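# Stow the glue stick in the wooden box drawer, then close it

## Task

Place the glue stick inside the wooden box's drawer and push the drawer fully closed so that nothing is left outside or sticking out.

## Robot and tools

ROBOT. Two arms, left_arm and right_arm, each with a two-finger gripper whose fingers can fold. The scene frame has its origin at table-top height, midway between the nominal arm bases. +x points out over the table, +z points up, and left_arm sits on the +y side. Image sides do not match arm names. Calibrated bases: left_arm at (-0.008, +0.400, +0.050) m, quat_wxyz (+1.000, 0, 0, +0.007); right_arm at (-0.011, -0.398, +0.050) m, quat_wxyz (+1.000, 0, 0, -0.024). Hand poses, velocities, targets and wrist-camera poses are given in each arm's own base frame. The table and fixed cameras use the scene frame. A two-camera stand is fixed behind the arms.

GRIPPER AXES. The fingers point along the gripper's +z and open and close along its y. end_effector_position is the spot between the pads when they are shut. Fingertips extend about 33 mm past it at gaps up to 40 mm, and about 9 mm when fully open.

ROW FORMAT. Every command row has 20 numbers, even if only one arm moves. For left_arm: x, y, z (metres, an absolute target in left_arm's base frame), then qw, qx, qy, qz (target orientation, w first), then gripper position, force_limit and speed. right_arm's ten follow in the same order, in its own base frame. The last three per arm range over [-1, 1]. Position +1 is fully open (140 mm), the pads touch near -0.8, and -1 closes until blocked. force_limit sets grip strength (about 14 N at -1 up to 58 N at +1 for a slow close). speed sets finger speed (about 30 mm/s at -1, 250 at +1). Both start at +1, and faster closes grip harder. To hold an arm still, resend its last reported pose and its last gripper numbers every call. To keep an orientation, repeat the same quaternion.

execute_actions(actions, cameras). actions is a list of actions. Each action is up to 15 rows, one per 1/30 s step, and a short action repeats its final row. An action is rejected for both arms if any target lies over 0.6 m from that gripper's current position along any of its axes. The whole call is rejected if it is malformed or its first action fails this check. Each step, the pose is clipped to within 70 mm and 16 degrees of the measured pose, so a far target takes several actions. The "Hand target" line shows where the arm is actually headed. An empty actions list returns all cameras and the full state, including the scene number. cameras takes a list of names, ["all"], or [].

move(target, speed, blend, stop_force, zero, blocking, cameras). This drives each gripper in a straight line to the given absolute pose. target is one 20-number row or a list of up to 15 rows (waypoints). It has no 0.6 m limit, but a move is capped at 10 s. speed is in m/s, 0.002 to 1, default 0.25 (turn rate is twice that in rad/s). It can be given per waypoint. blend (m) rounds corners, and 0 stops at each waypoint. stop_force (N, 12 to 80) ends an arm's path when the push against its travel exceeds it. It is estimated from joint torques, so it is unreliable near straight-arm or straight-wrist poses and while the gripper rotates. Even when it triggers, the arm keeps pressing, so use it only slowly. Leave it out when backing away from a contact. zero (default true) re-zeroes the force before the move. blocking=false returns after about 0.5 s while the move continues, and it cannot be combined with stop_force. Paths do not avoid obstacles or the other arm. The "move:" line gives the ending (done, off_target, moving, held, fault) and limits (paced = pose clipped, held = steps withheld). Done means within 3 mm and 2 degrees, but says nothing about contact. Within a list, keep the finger numbers the same in every row.

wait(seconds 0 to 10) lets time pass with commands held. stop() brakes a running move, and the fingers continue. zoom_image(camera, region [x0, y0, x1, y1] in pixels, each side at most 504) enlarges part of the newest image. Cameras: cam_head_left, cam_head_right, cam_high, cam_left_wrist, cam_right_wrist, each 896x504. finished_scene(scene) ends the scene irreversibly. Call it only once the drawer is shut with the glue stick inside.

RESULTS. object_status: 0 moving, 1 blocked while opening, 2 blocked while closing (likely holding something), 3 reached the commanded position or pads met. It updates 0.2 to 1.7 s after contact. position_measured is in counts: 3 fully open, about 75 = 100 mm, 139 = 60 mm, 200 = 20 mm, 230 = pads meet. To squeeze harder while at status 2, raise force_limit and nudge position (-1 to -0.98). Flange force is the outside force along the gripper's axes. It includes held weight, carries some error, and can read "no reading". Joint velocities "within noise" means the arm is at rest. "Tool commands" shows current gripper commands. MOTOR HOT warns of overheating, and an OVER-TEMPERATURE FAULT brakes the arm for 30 to 60 s or more.

AVOID. An arm halts for 10 s if a joint's contact torque reaches its limit (139 N m for waist, shoulder and elbow; 34.8 N m for the wrist joints) or if any outside force reaches 150 N. The arms are stiff, so a target slightly beyond a firm surface can fault. Approach contacts slowly. A fingertip pushed into a surface folds quietly and spoils the next grip. Grip with the outer quarter of the pads, because narrow parts held near the palm slip. Never let the arms collide or close one gripper on the other's fingers. Do not drop the glue stick, slam the drawer, hit fixed objects, or let anything leave the table. Loose objects may occasionally be nudged by outside forces. Prefer smooth moves and avoid heavy twisting or leverage on the wrist.

Each tool is called after "Request:" in YAML: its name, and indented under it one key for each argument.

## Session

Request:
execute_actions:
  actions: []

Scene clock: 0.00 s.
left_arm: end_effector_position=(+0.3321, -0.6807, +0.0598) position_measured=3 object_status=3 end_effector_quat_wxyz=(+0.167, +0.651, -0.550, +0.496) | right_arm: end_effector_position=(+0.3461, -0.1994, +0.3023) position_measured=3 object_status=3 end_effector_quat_wxyz=(-0.068, -0.592, +0.752, -0.283)
Joint positions: left_arm=[-0.899 0.4 -0.414 -0.33 0.359 1.445] | right_arm=[0.351 -0.489 -0.538 0.592 -1.485 -0.628]
Joint velocities: within noise
Flange force (N): no reading
Hand target: left_arm +0.3321, -0.6807, +0.0598; +0.167, +0.651, -0.550, +0.496 | right_arm +0.3461, -0.1994, +0.3023; -0.068, -0.592, +0.752, -0.283
Tool commands: left_gripper/position=+1.0 left_gripper/force_limit=+1.0 left_gripper/speed=+1.0 right_gripper/position=+1.0 right_gripper/force_limit=+1.0 right_gripper/speed=+1.0

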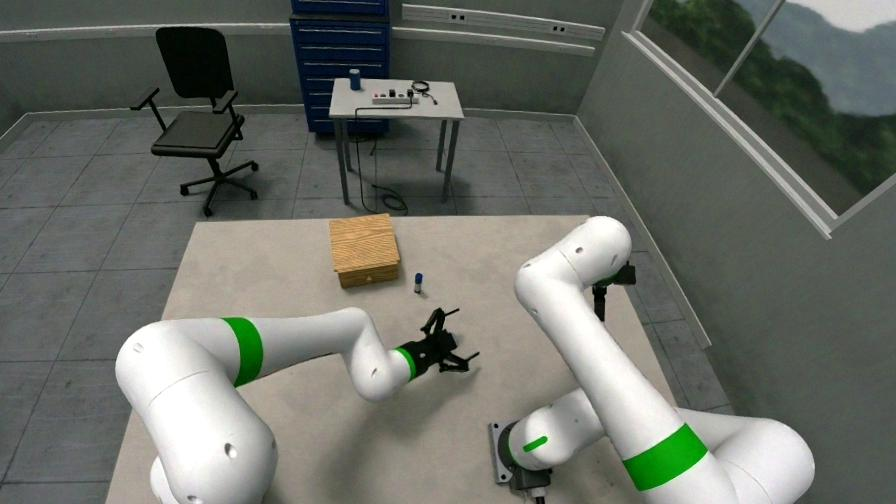

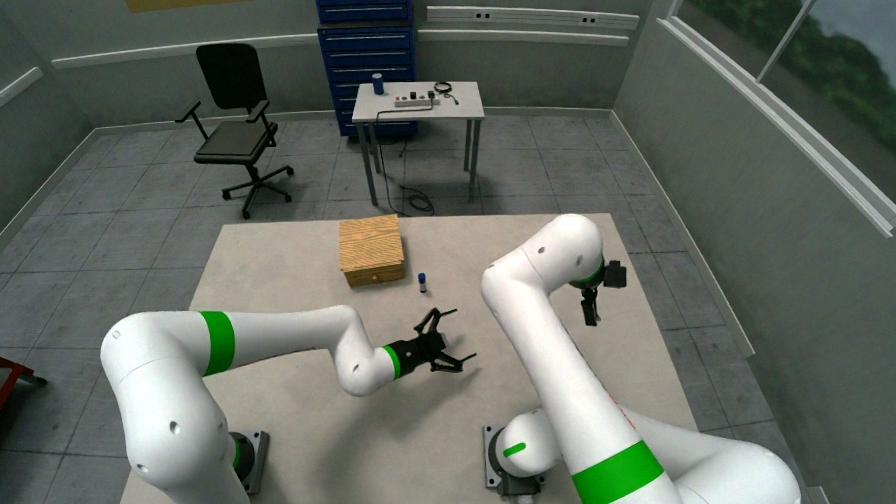

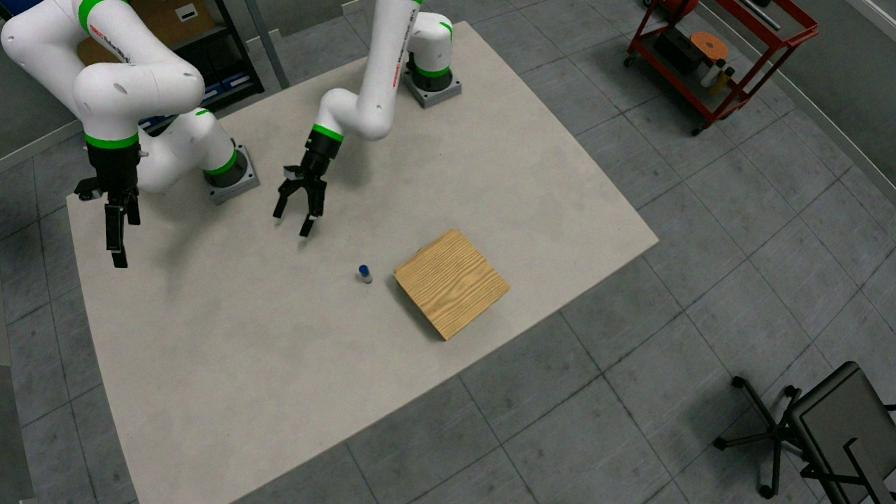

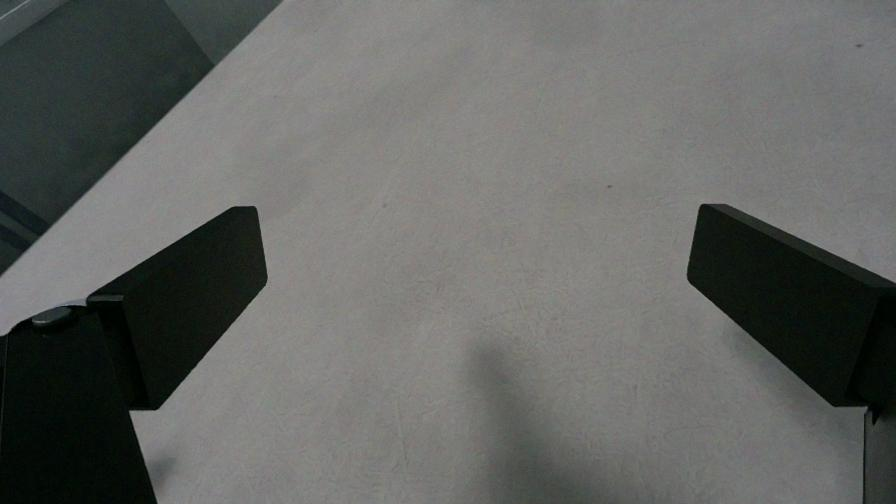

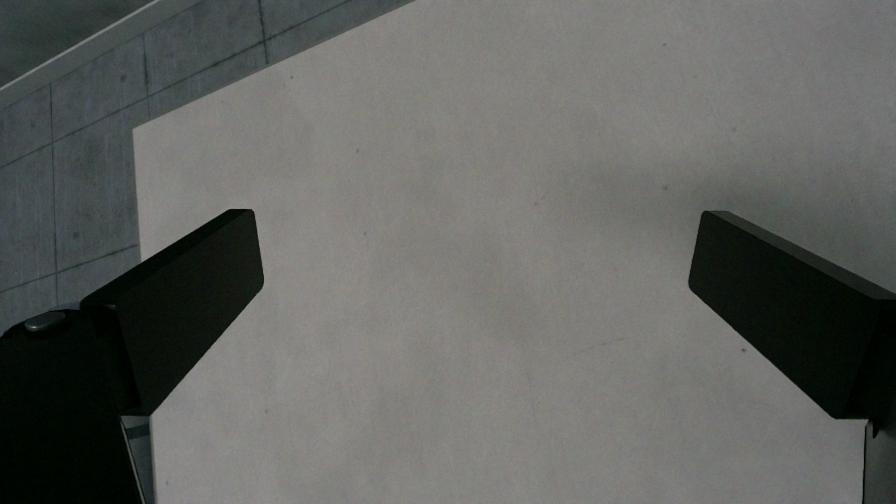

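Request:
zoom_image:
  camera: "cam_head_left"
  region: [300, 200, 480, 310]

Request:
zoom_image:
  camera: "cam_high"
  region: [330, 200, 530, 360]

Request:
zoom_image:
  camera: "cam_head_right"
  region: [310, 200, 490, 310]

Scaled by 2.800 from the camera's 896x504 image, which has a finer 1280x720 frame.

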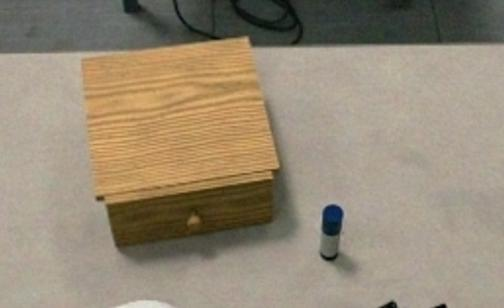

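Scaled by 2.520 from the camera's 896x504 image, which has a finer 1280x720 frame.

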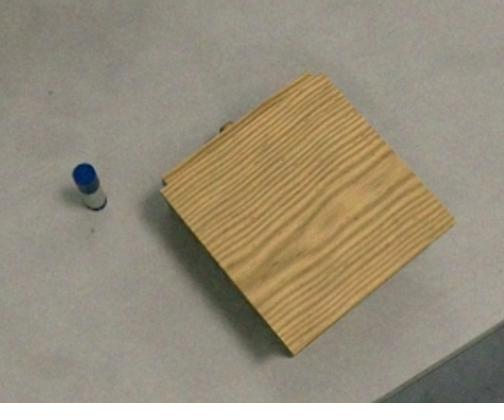

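Scaled by 2.800 from the camera's 896x504 image, which has a finer 1280x720 frame.

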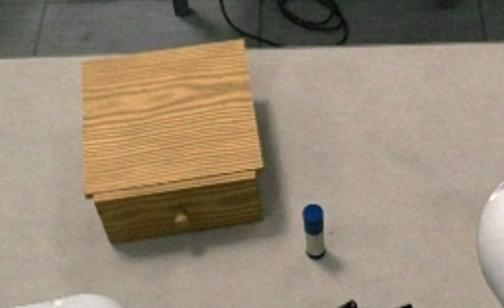

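Request:
move:
  target: [0.3835, -0.3254, 0.27, -0.0369, 0.9342, 0.1013, 0.34, 1, 1, 1, 0.3815, 0.2168, 0.25, -0.0062, 0.9656, 0.0232, 0.2587, 1, 1, 1]
  speed: 0.5
  cameras: ["all"]

Scene clock: 6.10 s.
left_arm: end_effector_position=(+0.3835, -0.3254, +0.2700) position_measured=3 object_status=3 end_effector_quat_wxyz=(-0.037, +0.934, +0.101, +0.340) | right_arm: end_effector_position=(+0.3815, +0.2168, +0.2500) position_measured=3 object_status=3 end_effector_quat_wxyz=(-0.006, +0.966, +0.023, +0.259)
Joint positions: left_arm=[-1.412 -0.099 -0.408 2.428 1.371 0.244] | right_arm=[1.199 -0.418 -0.565 0.504 -1.236 0.297]
Flange force (N): left_arm=[-1.2 -6.7 -0.3] | right_arm=[5.2 2.7 -0.2]
Hand target: left_arm +0.3835, -0.3254, +0.2700; -0.037, +0.934, +0.101, +0.340 | right_arm +0.3815, +0.2168, +0.2500; -0.006, +0.966, +0.023, +0.259
Off the commanded pose: left_arm 0.000 m, 0 deg | right_arm 0.000 m, 0 deg.
move: done; limits=paced

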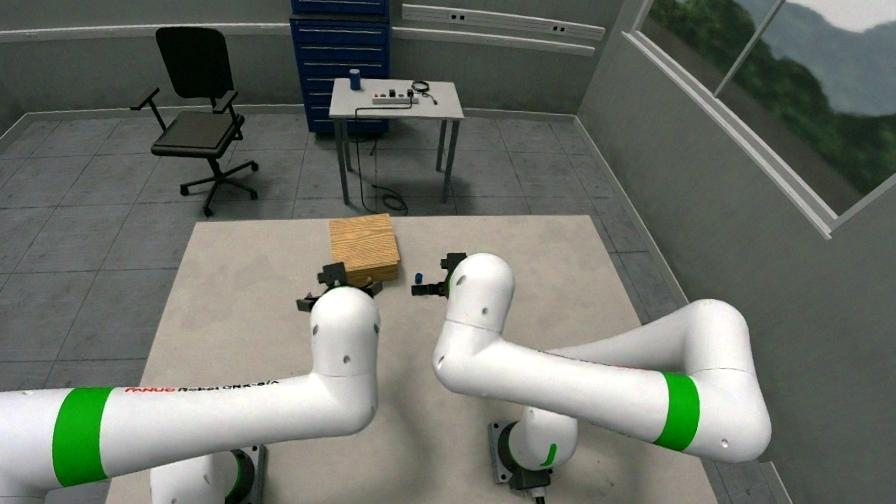

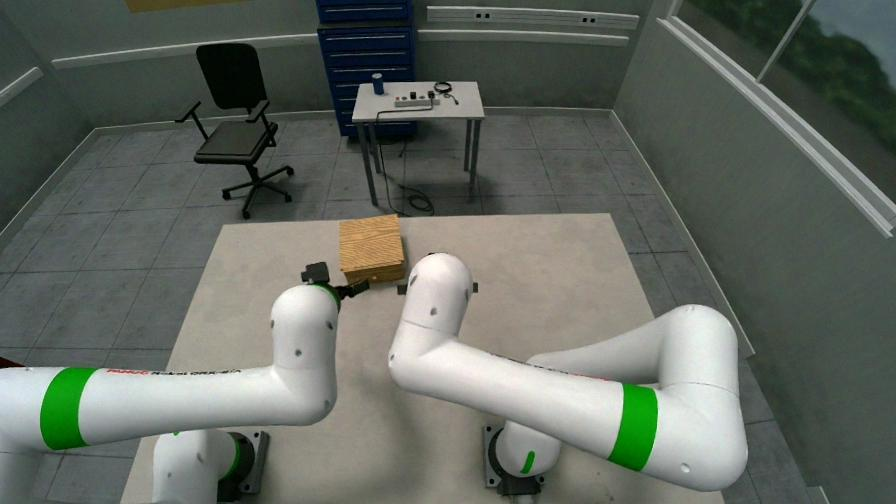

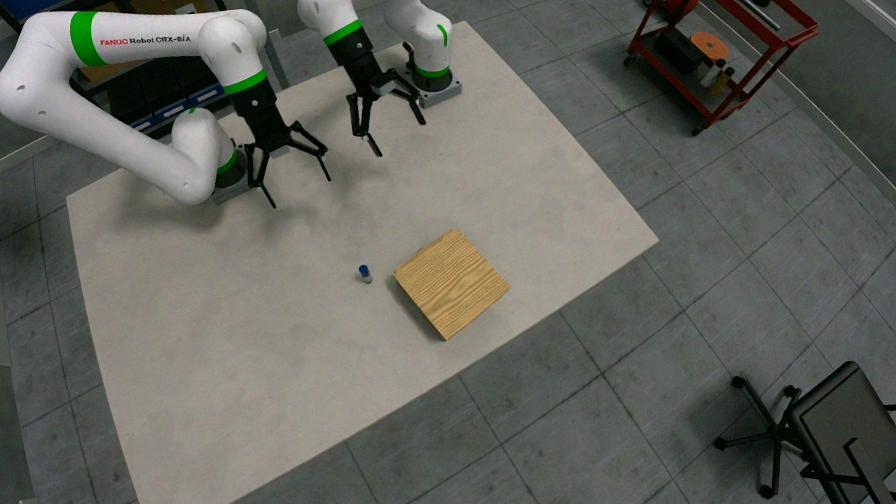

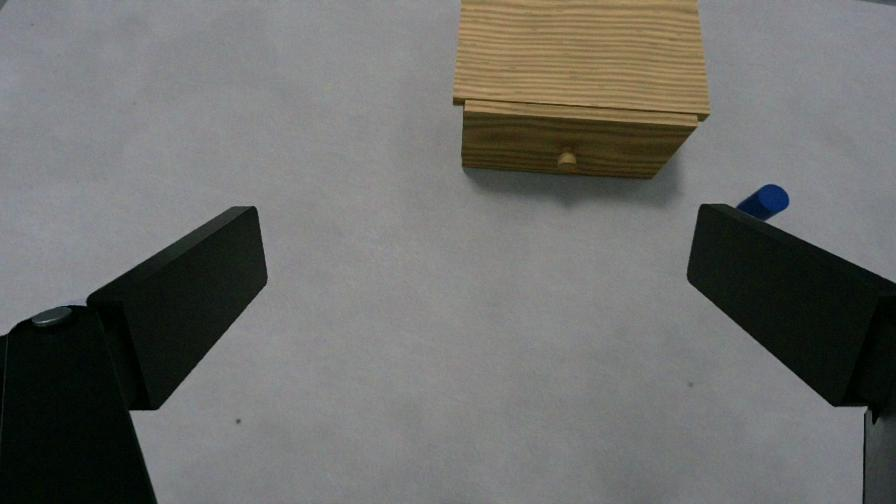

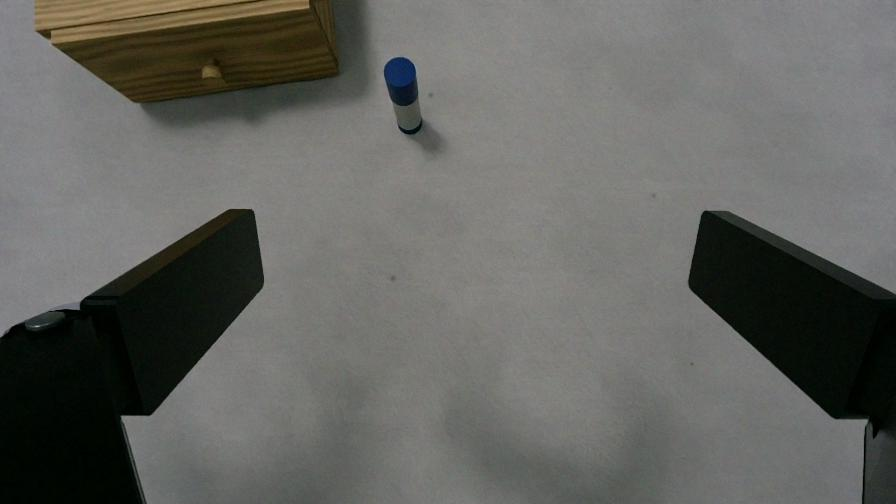

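Request:
zoom_image:
  camera: "cam_left_wrist"
  region: [440, 0, 820, 240]

Request:
zoom_image:
  camera: "cam_right_wrist"
  region: [30, 0, 470, 200]

Scaled by 1.326 from the camera's 896x504 image, which has a finer 1280x720 frame.

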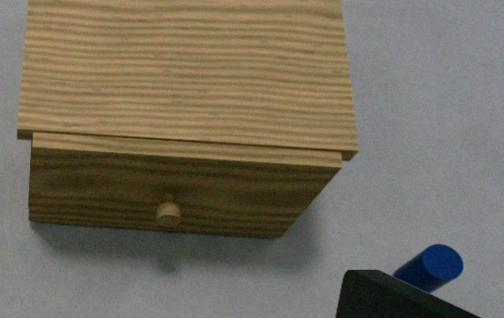

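Scaled by 1.145 from the camera's 896x504 image, which has a finer 1280x720 frame.

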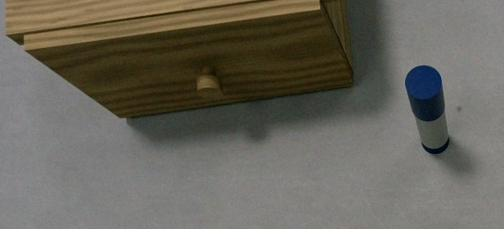

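Request:
move:
  target: [0.4785, -0.4012, 0.0625, -0.0350, 0.9032, 0.0751, 0.4212, -0.08, 1, 1, 0.3918, 0.2613, 0.035, -0.0151, 0.7769, 0.0187, 0.6291, -0.1, 1, 1]
  speed: 0.4
  cameras: ["all"]

Scene clock: 10.63 s.
left_arm: end_effector_position=(+0.4785, -0.4012, +0.0625) position_measured=139 object_status=3 end_effector_quat_wxyz=(-0.035, +0.903, +0.075, +0.421) | right_arm: end_effector_position=(+0.3923, +0.2626, +0.0345) position_measured=141 object_status=3 end_effector_quat_wxyz=(+0.010, +0.771, -0.002, +0.637)
Joint positions: left_arm=[-1.218 0.351 -0.599 1.901 0.92 0.77] | right_arm=[1.274 0.505 -1.187 1.869 -1.415 -1.675]
Flange force (N): left_arm=[0.8 -6.5 -2.1] | right_arm=no reading
Hand target: left_arm +0.4785, -0.4012, +0.0625; -0.035, +0.903, +0.075, +0.421 | right_arm +0.3923, +0.2626, +0.0345; +0.010, +0.771, -0.002, +0.637
Off the commanded pose: left_arm 0.000 m, 0 deg | right_arm 0.001 m, 4 deg.
joint sent to its limit (right arm) — joint 3 (elbow), lower limit, where the elbow is as bent as it goes. The joint targets are off in orientation, not in position.
move: off_target (right_arm); limits=paced

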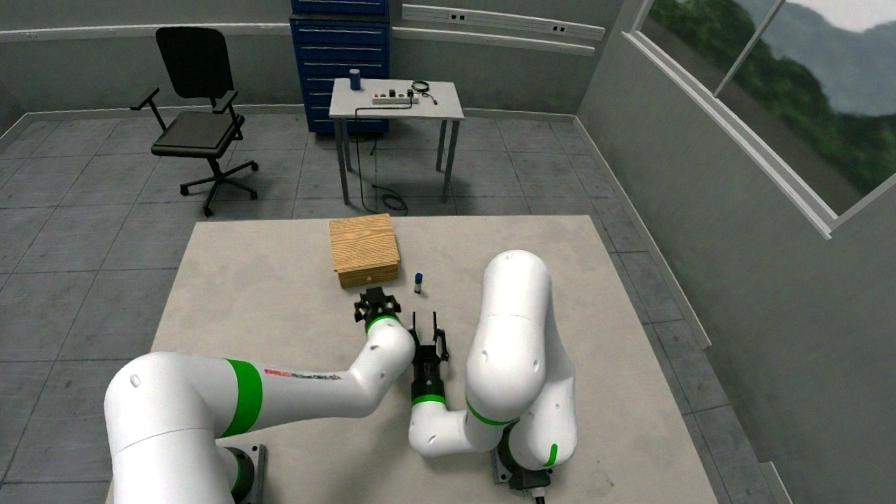

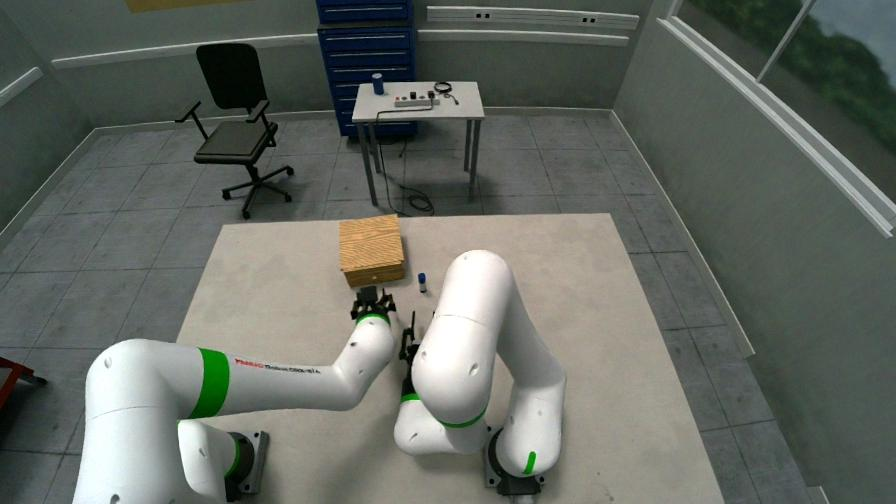

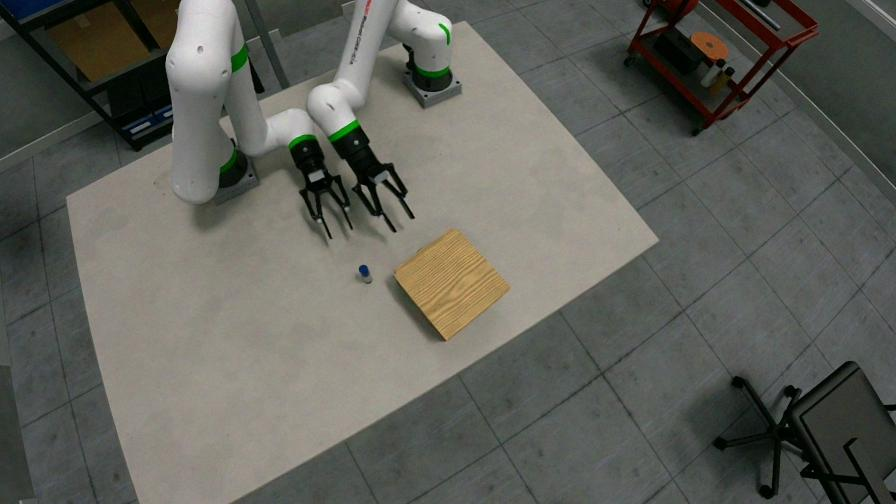

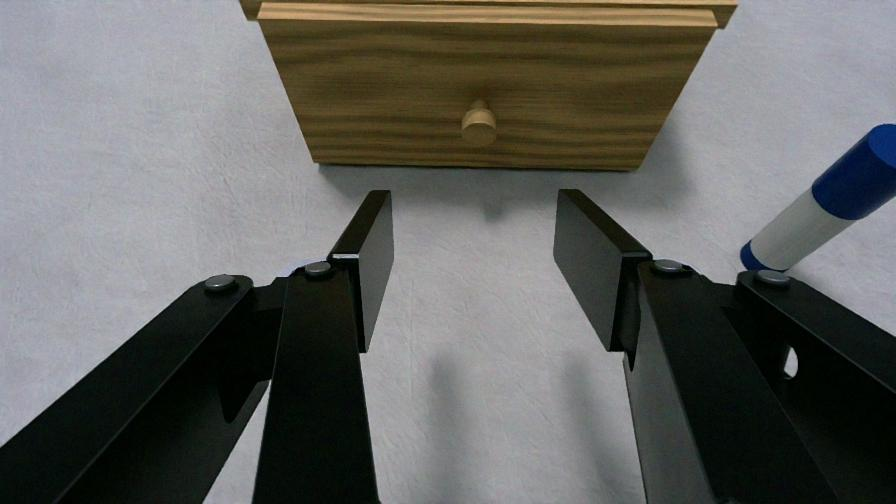

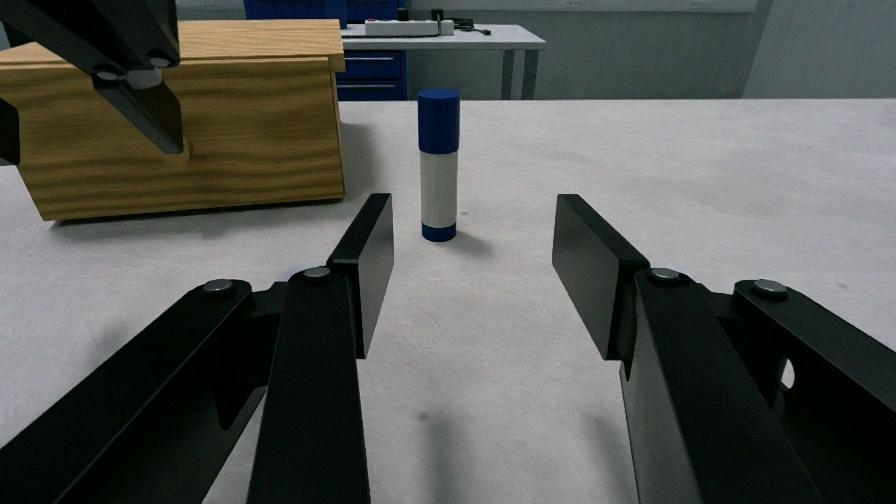

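Request:
move:
  target: [0.5540, -0.3944, 0.031, -0.0345, 0.8639, 0.0598, 0.4988, -0.08, 1, 1, 0.4656, 0.2689, 0.028, -0.0151, 0.7769, 0.0187, 0.6291, -0.1, 1, 1]
  speed: 0.2
  cameras: ["cam_left_wrist", "cam_right_wrist", "cam_high"]

Scene clock: 14.67 s.
left_arm: end_effector_position=(+0.5540, -0.3944, +0.0310) position_measured=139 object_status=3 end_effector_quat_wxyz=(-0.034, +0.864, +0.060, +0.499) | right_arm: end_effector_position=(+0.4656, +0.2689, +0.0280) position_measured=141 object_status=3 end_effector_quat_wxyz=(-0.015, +0.777, +0.019, +0.629)
Joint positions: left_arm=[-1.023 0.513 -0.614 1.449 0.928 1.057] | right_arm=[0.776 0.536 -1.115 2.424 -1.421 -1.624]
Flange force (N): left_arm=[1.9 -5.8 -3.9] | right_arm=[9.9 9.4 4.2]
Hand target: left_arm +0.5540, -0.3944, +0.0310; -0.035, +0.864, +0.060, +0.499 | right_arm +0.4656, +0.2689, +0.0280; -0.015, +0.777, +0.019, +0.629
Off the commanded pose: left_arm 0.000 m, 0 deg | right_arm 0.000 m, 0 deg.
move: done
Images, in order (width x height): cam_high 896x504, cam_left_wrist 896x504, cam_right_wrist 896x504.

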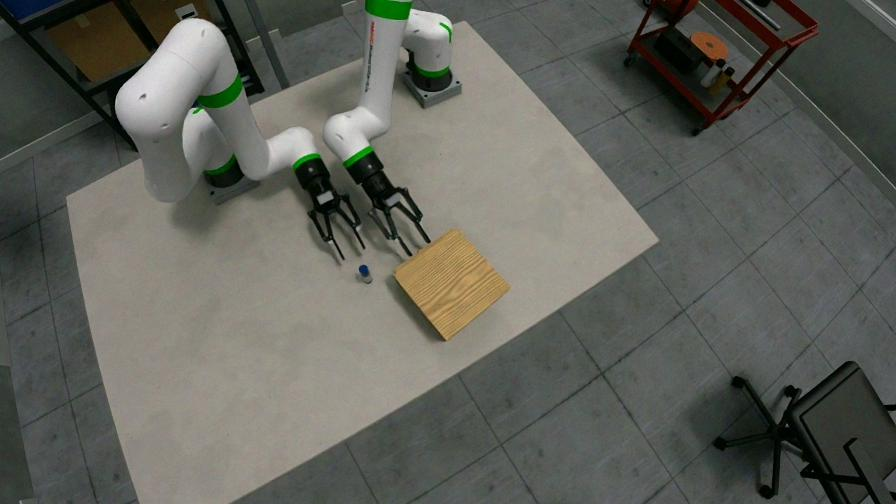

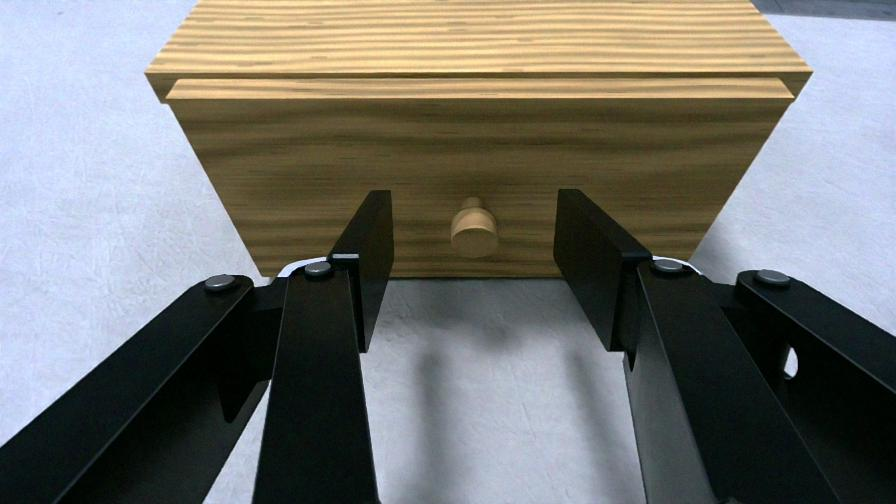

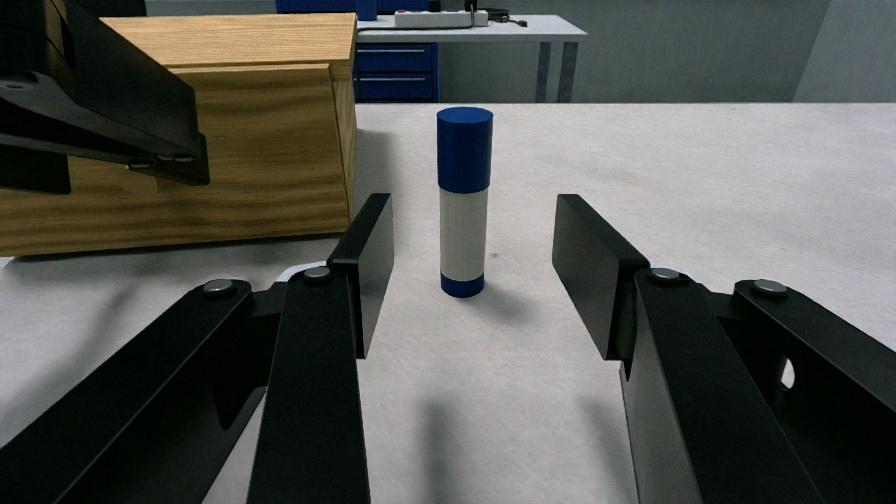

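Request:
move:
  target: [0.5674, -0.3925, 0.0185, -0.0345, 0.8639, 0.0598, 0.4988, -0.08, 1, 1, 0.5486, 0.2729, 0.009, -0.0151, 0.7769, 0.0187, 0.6291, -0.1, 1, 1]
  speed: 0.12
  cameras: ["cam_left_wrist", "cam_right_wrist", "cam_head_right"]

Scene clock: 16.57 s.
left_arm: end_effector_position=(+0.5674, -0.3925, +0.0185) position_measured=139 object_status=3 end_effector_quat_wxyz=(-0.034, +0.864, +0.060, +0.499) | right_arm: end_effector_position=(+0.5486, +0.2729, +0.0090) position_measured=141 object_status=3 end_effector_quat_wxyz=(-0.015, +0.777, +0.019, +0.629)
Joint positions: left_arm=[-0.986 0.546 -0.599 1.401 0.915 1.081] | right_arm=[0.549 0.641 -0.937 2.642 -1.368 -1.574]
Flange force (N): left_arm=[2.1 -4.4 -10.6] | right_arm=[9.3 7.4 0.4]
Hand target: left_arm +0.5674, -0.3925, +0.0185; -0.035, +0.864, +0.060, +0.499 | right_arm +0.5486, +0.2729, +0.0090; -0.015, +0.777, +0.019, +0.629
Off the commanded pose: left_arm 0.000 m, 0 deg | right_arm 0.000 m, 0 deg.
move: done
Images, in order (width x height): cam_head_right 896x504, cam_left_wrist 896x504, cam_right_wrist 896x504.

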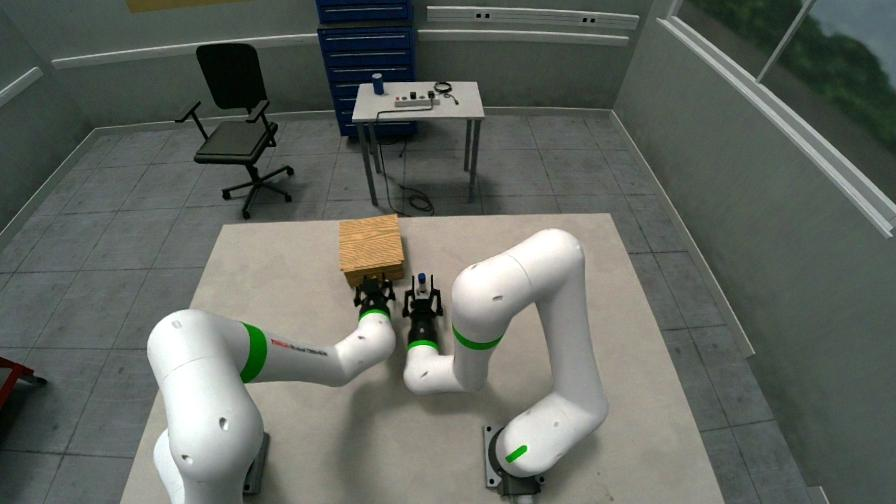

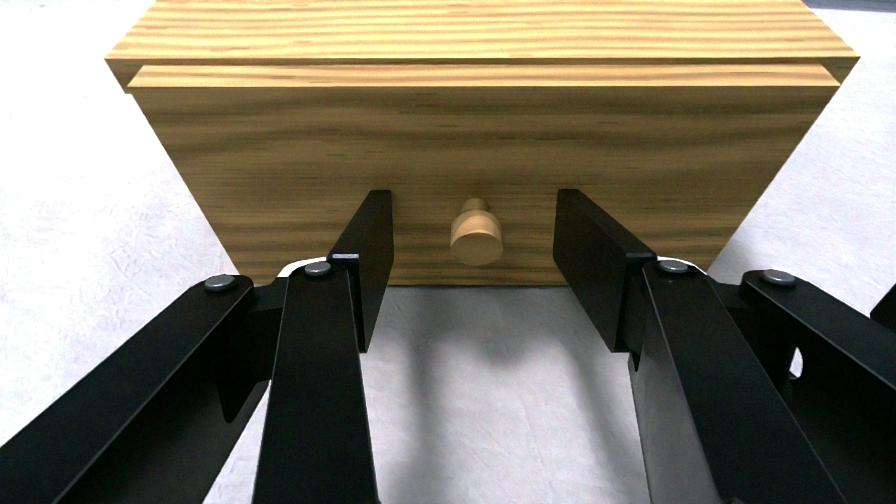

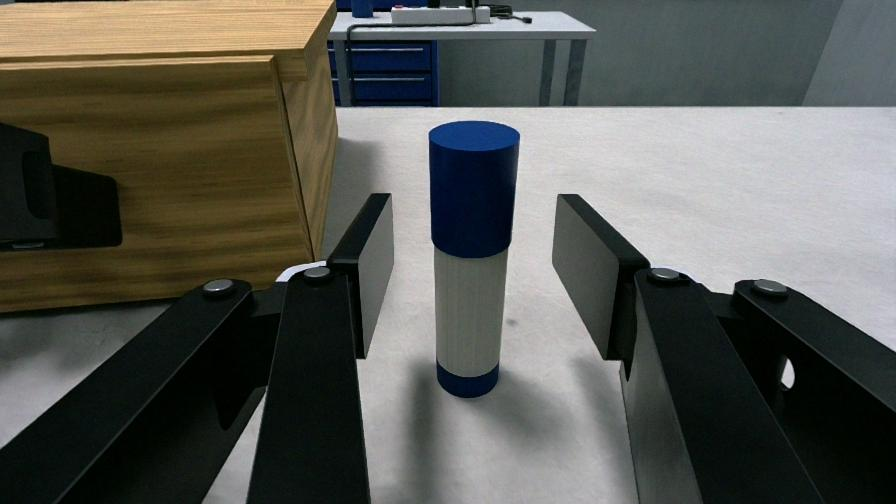

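Request:
move:
  target:
    - [0.5644, -0.3929, 0.0185, -0.0345, 0.8639, 0.0598, 0.4988, -0.08, 1, 1, 0.5436, 0.2754, 0.009, -0.0151, 0.7769, 0.0187, 0.6291, -0.1, 1, 1]
    - [0.5644, -0.3929, 0.0185, -0.0345, 0.8639, 0.0598, 0.4988, -1, -0.05, -1, 0.5436, 0.2754, 0.009, -0.0151, 0.7769, 0.0187, 0.6291, -1, -0.1, -1]
  speed: 0.1
  cameras: ["cam_left_wrist", "cam_right_wrist"]

Scene clock: 20.17 s.
left_arm: end_effector_position=(+0.5644, -0.3929, +0.0185) position_measured=205 object_status=0 end_effector_quat_wxyz=(-0.034, +0.864, +0.060, +0.499) | right_arm: end_effector_position=(+0.5436, +0.2754, +0.0090) position_measured=194 object_status=2 end_effector_quat_wxyz=(-0.015, +0.777, +0.019, +0.629)
Joint positions: left_arm=[-0.993 0.544 -0.603 1.406 0.918 1.083] | right_arm=[0.568 0.64 -0.944 2.623 -1.372 -1.577]
Flange force (N): left_arm=[1.4 -6.7 -11.8] | right_arm=[9.3 7.6 0.8]
Hand target: left_arm +0.5644, -0.3929, +0.0185; -0.035, +0.864, +0.060, +0.499 | right_arm +0.5436, +0.2754, +0.0090; -0.015, +0.777, +0.019, +0.629
Off the commanded pose: left_arm 0.000 m, 0 deg | right_arm 0.000 m, 0 deg.
move: done
Images, in order (width x height): cam_left_wrist 896x504, cam_right_wrist 896x504.

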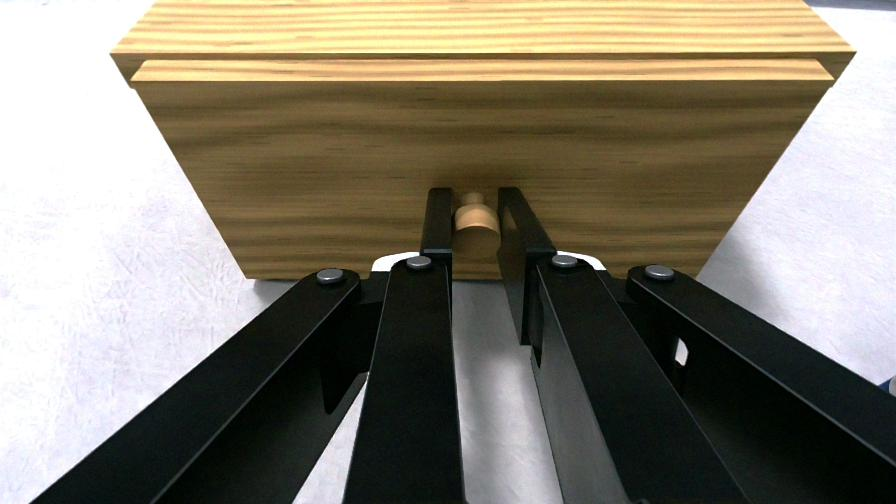

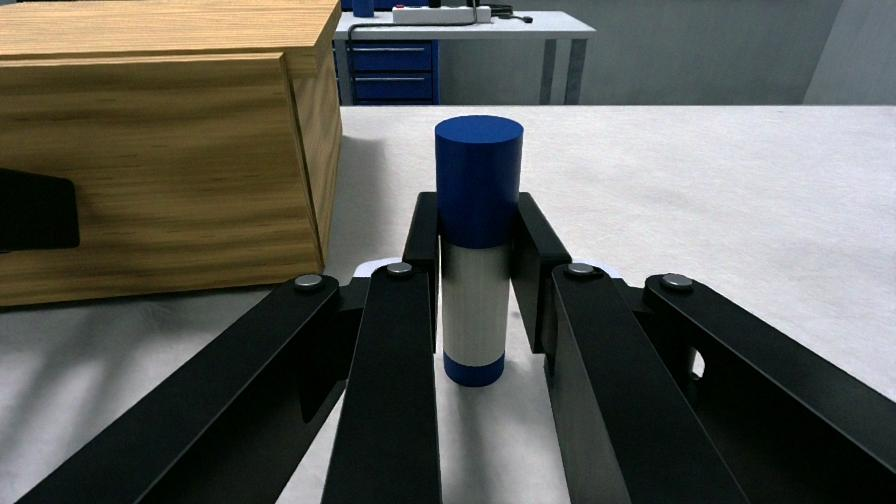

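Request:
move:
  target: [0.5644, -0.3929, 0.0185, -0.0345, 0.8639, 0.0598, 0.4988, -1, -0.05, -1, 0.5236, 0.2554, 0.10, -0.0151, 0.7769, 0.0187, 0.6291, -1, -0.1, -1]
  speed: 0.15
  cameras: ["cam_left_wrist", "cam_right_wrist"]

Scene clock: 21.37 s.
left_arm: end_effector_position=(+0.5644, -0.3929, +0.0185) position_measured=205 object_status=2 end_effector_quat_wxyz=(-0.034, +0.864, +0.060, +0.499) | right_arm: end_effector_position=(+0.5236, +0.2554, +0.1000) position_measured=194 object_status=2 end_effector_quat_wxyz=(-0.015, +0.777, +0.019, +0.629)
Joint positions: left_arm=[-0.993 0.544 -0.603 1.406 0.918 1.083] | right_arm=[0.551 0.282 -1.066 2.604 -1.168 -1.455]
Flange force (N): left_arm=[1.0 -6.3 -11.5] | right_arm=[6.3 10.4 2.2]
Hand target: left_arm +0.5644, -0.3929, +0.0185; -0.035, +0.864, +0.060, +0.499 | right_arm +0.5236, +0.2554, +0.1000; -0.015, +0.777, +0.019, +0.629
Off the commanded pose: left_arm 0.000 m, 0 deg | right_arm 0.000 m, 0 deg.
move: done
Images, in order (width x height): cam_left_wrist 896x504, cam_right_wrist 896x504.

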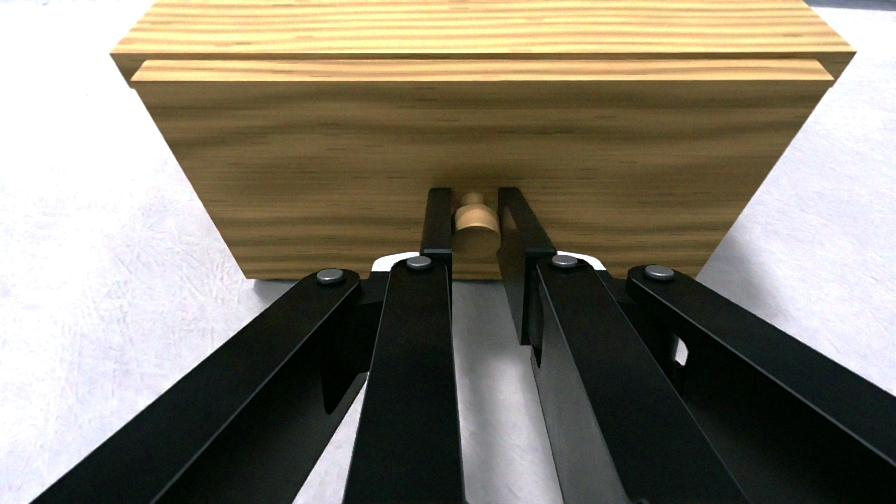

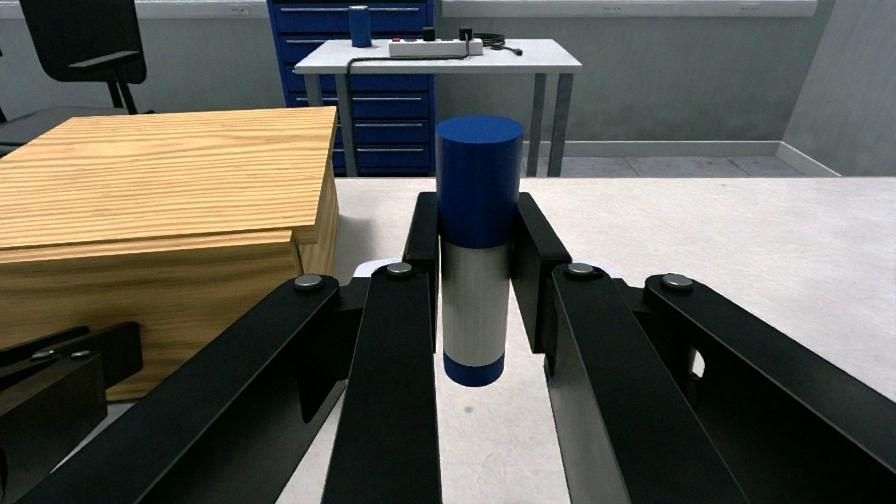

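Request:
move:
  target: [0.4356, -0.4108, 0.0185, -0.0345, 0.8639, 0.0598, 0.4988, -1, -0.05, -1, 0.4686, 0.2811, 0.25, -0.0510, 0.8679, -0.4855, -0.0912, -1, -0.1, -1]
  speed: 0.4
  cameras: ["all"]

Scene clock: 25.23 s.
left_arm: end_effector_position=(+0.4356, -0.4108, +0.0185) position_measured=205 object_status=2 end_effector_quat_wxyz=(-0.035, +0.864, +0.060, +0.499) | right_arm: end_effector_position=(+0.4686, +0.2811, +0.2500) position_measured=194 object_status=2 end_effector_quat_wxyz=(-0.051, +0.868, -0.486, -0.091)
Joint positions: left_arm=[-1.323 0.485 -0.704 1.685 1.048 1.129] | right_arm=[0.638 0.264 0.368 -0.209 -1.655 -0.107]
Flange force (N): left_arm=[2.5 -6.0 -0.5] | right_arm=[1.8 3.5 -3.2]
Hand target: left_arm +0.4356, -0.4108, +0.0185; -0.035, +0.864, +0.060, +0.499 | right_arm +0.4686, +0.2811, +0.2500; -0.051, +0.868, -0.486, -0.091
Off the commanded pose: left_arm 0.000 m, 0 deg | right_arm 0.000 m, 0 deg.
move: done

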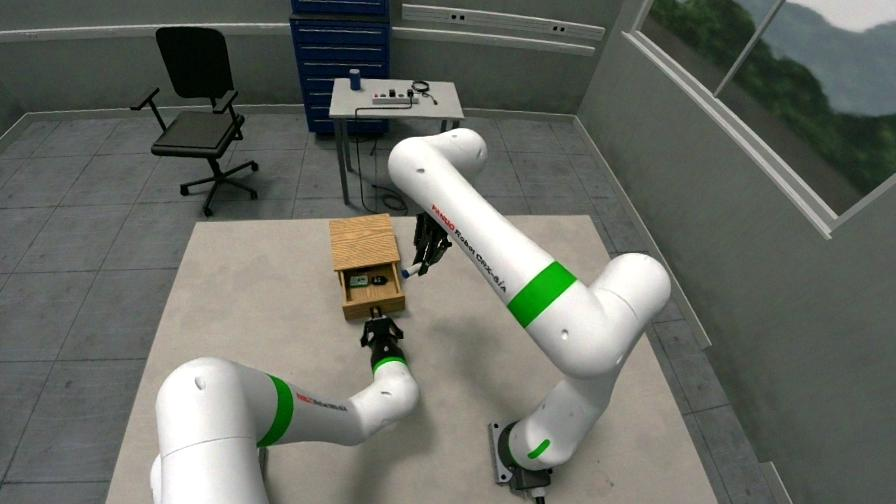

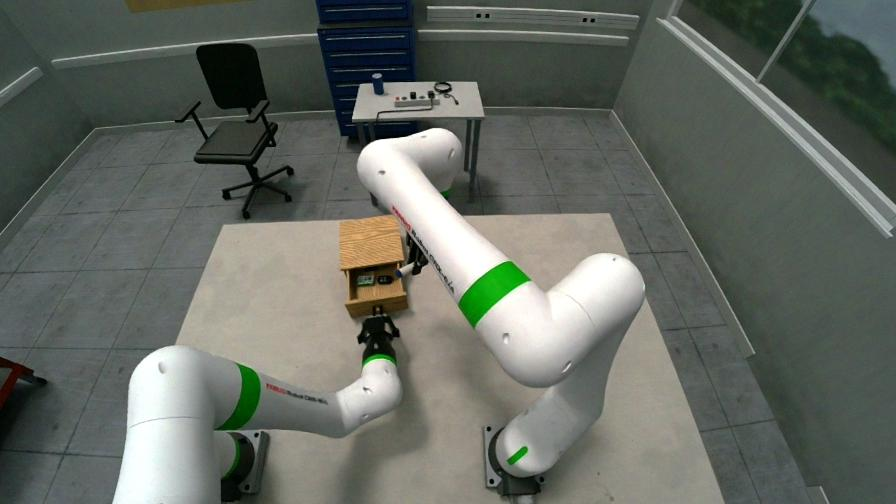

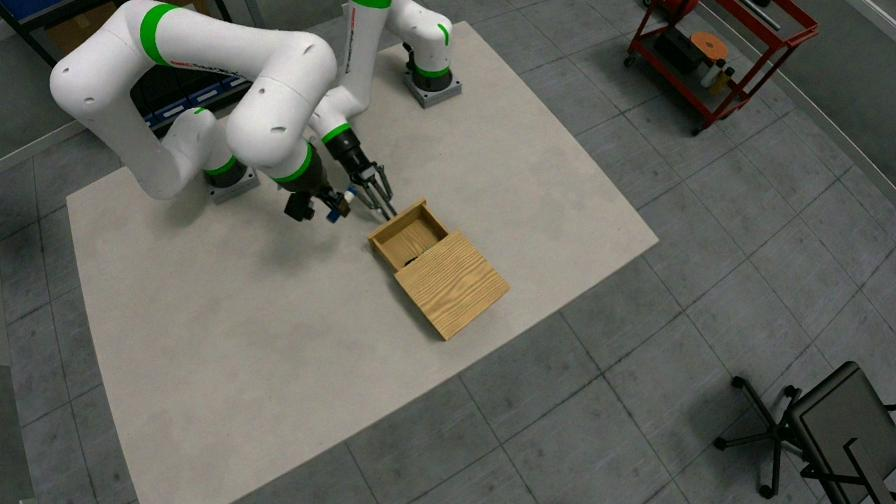

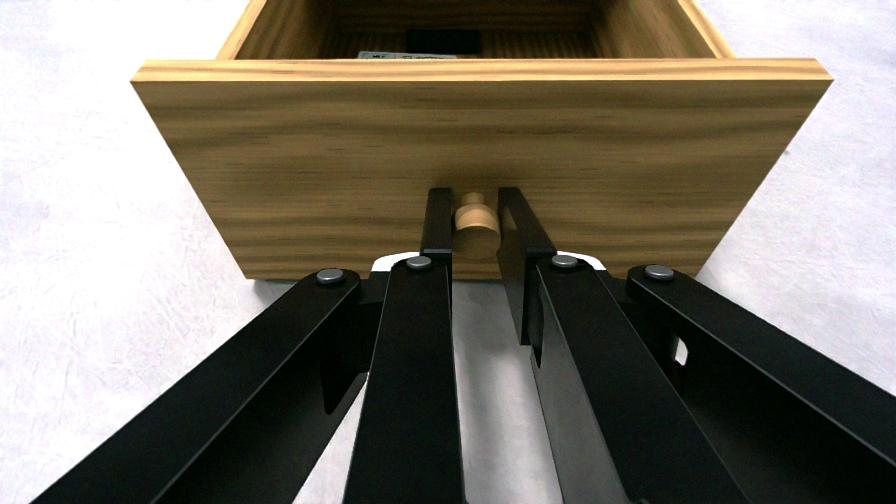

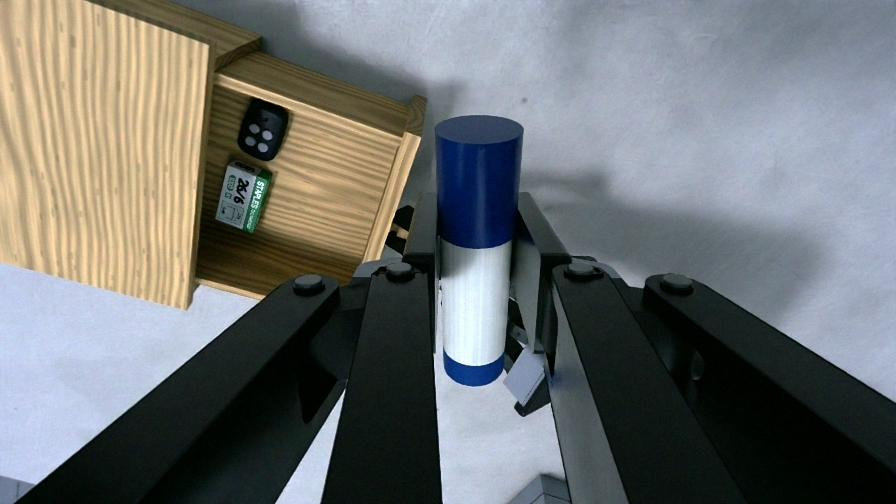

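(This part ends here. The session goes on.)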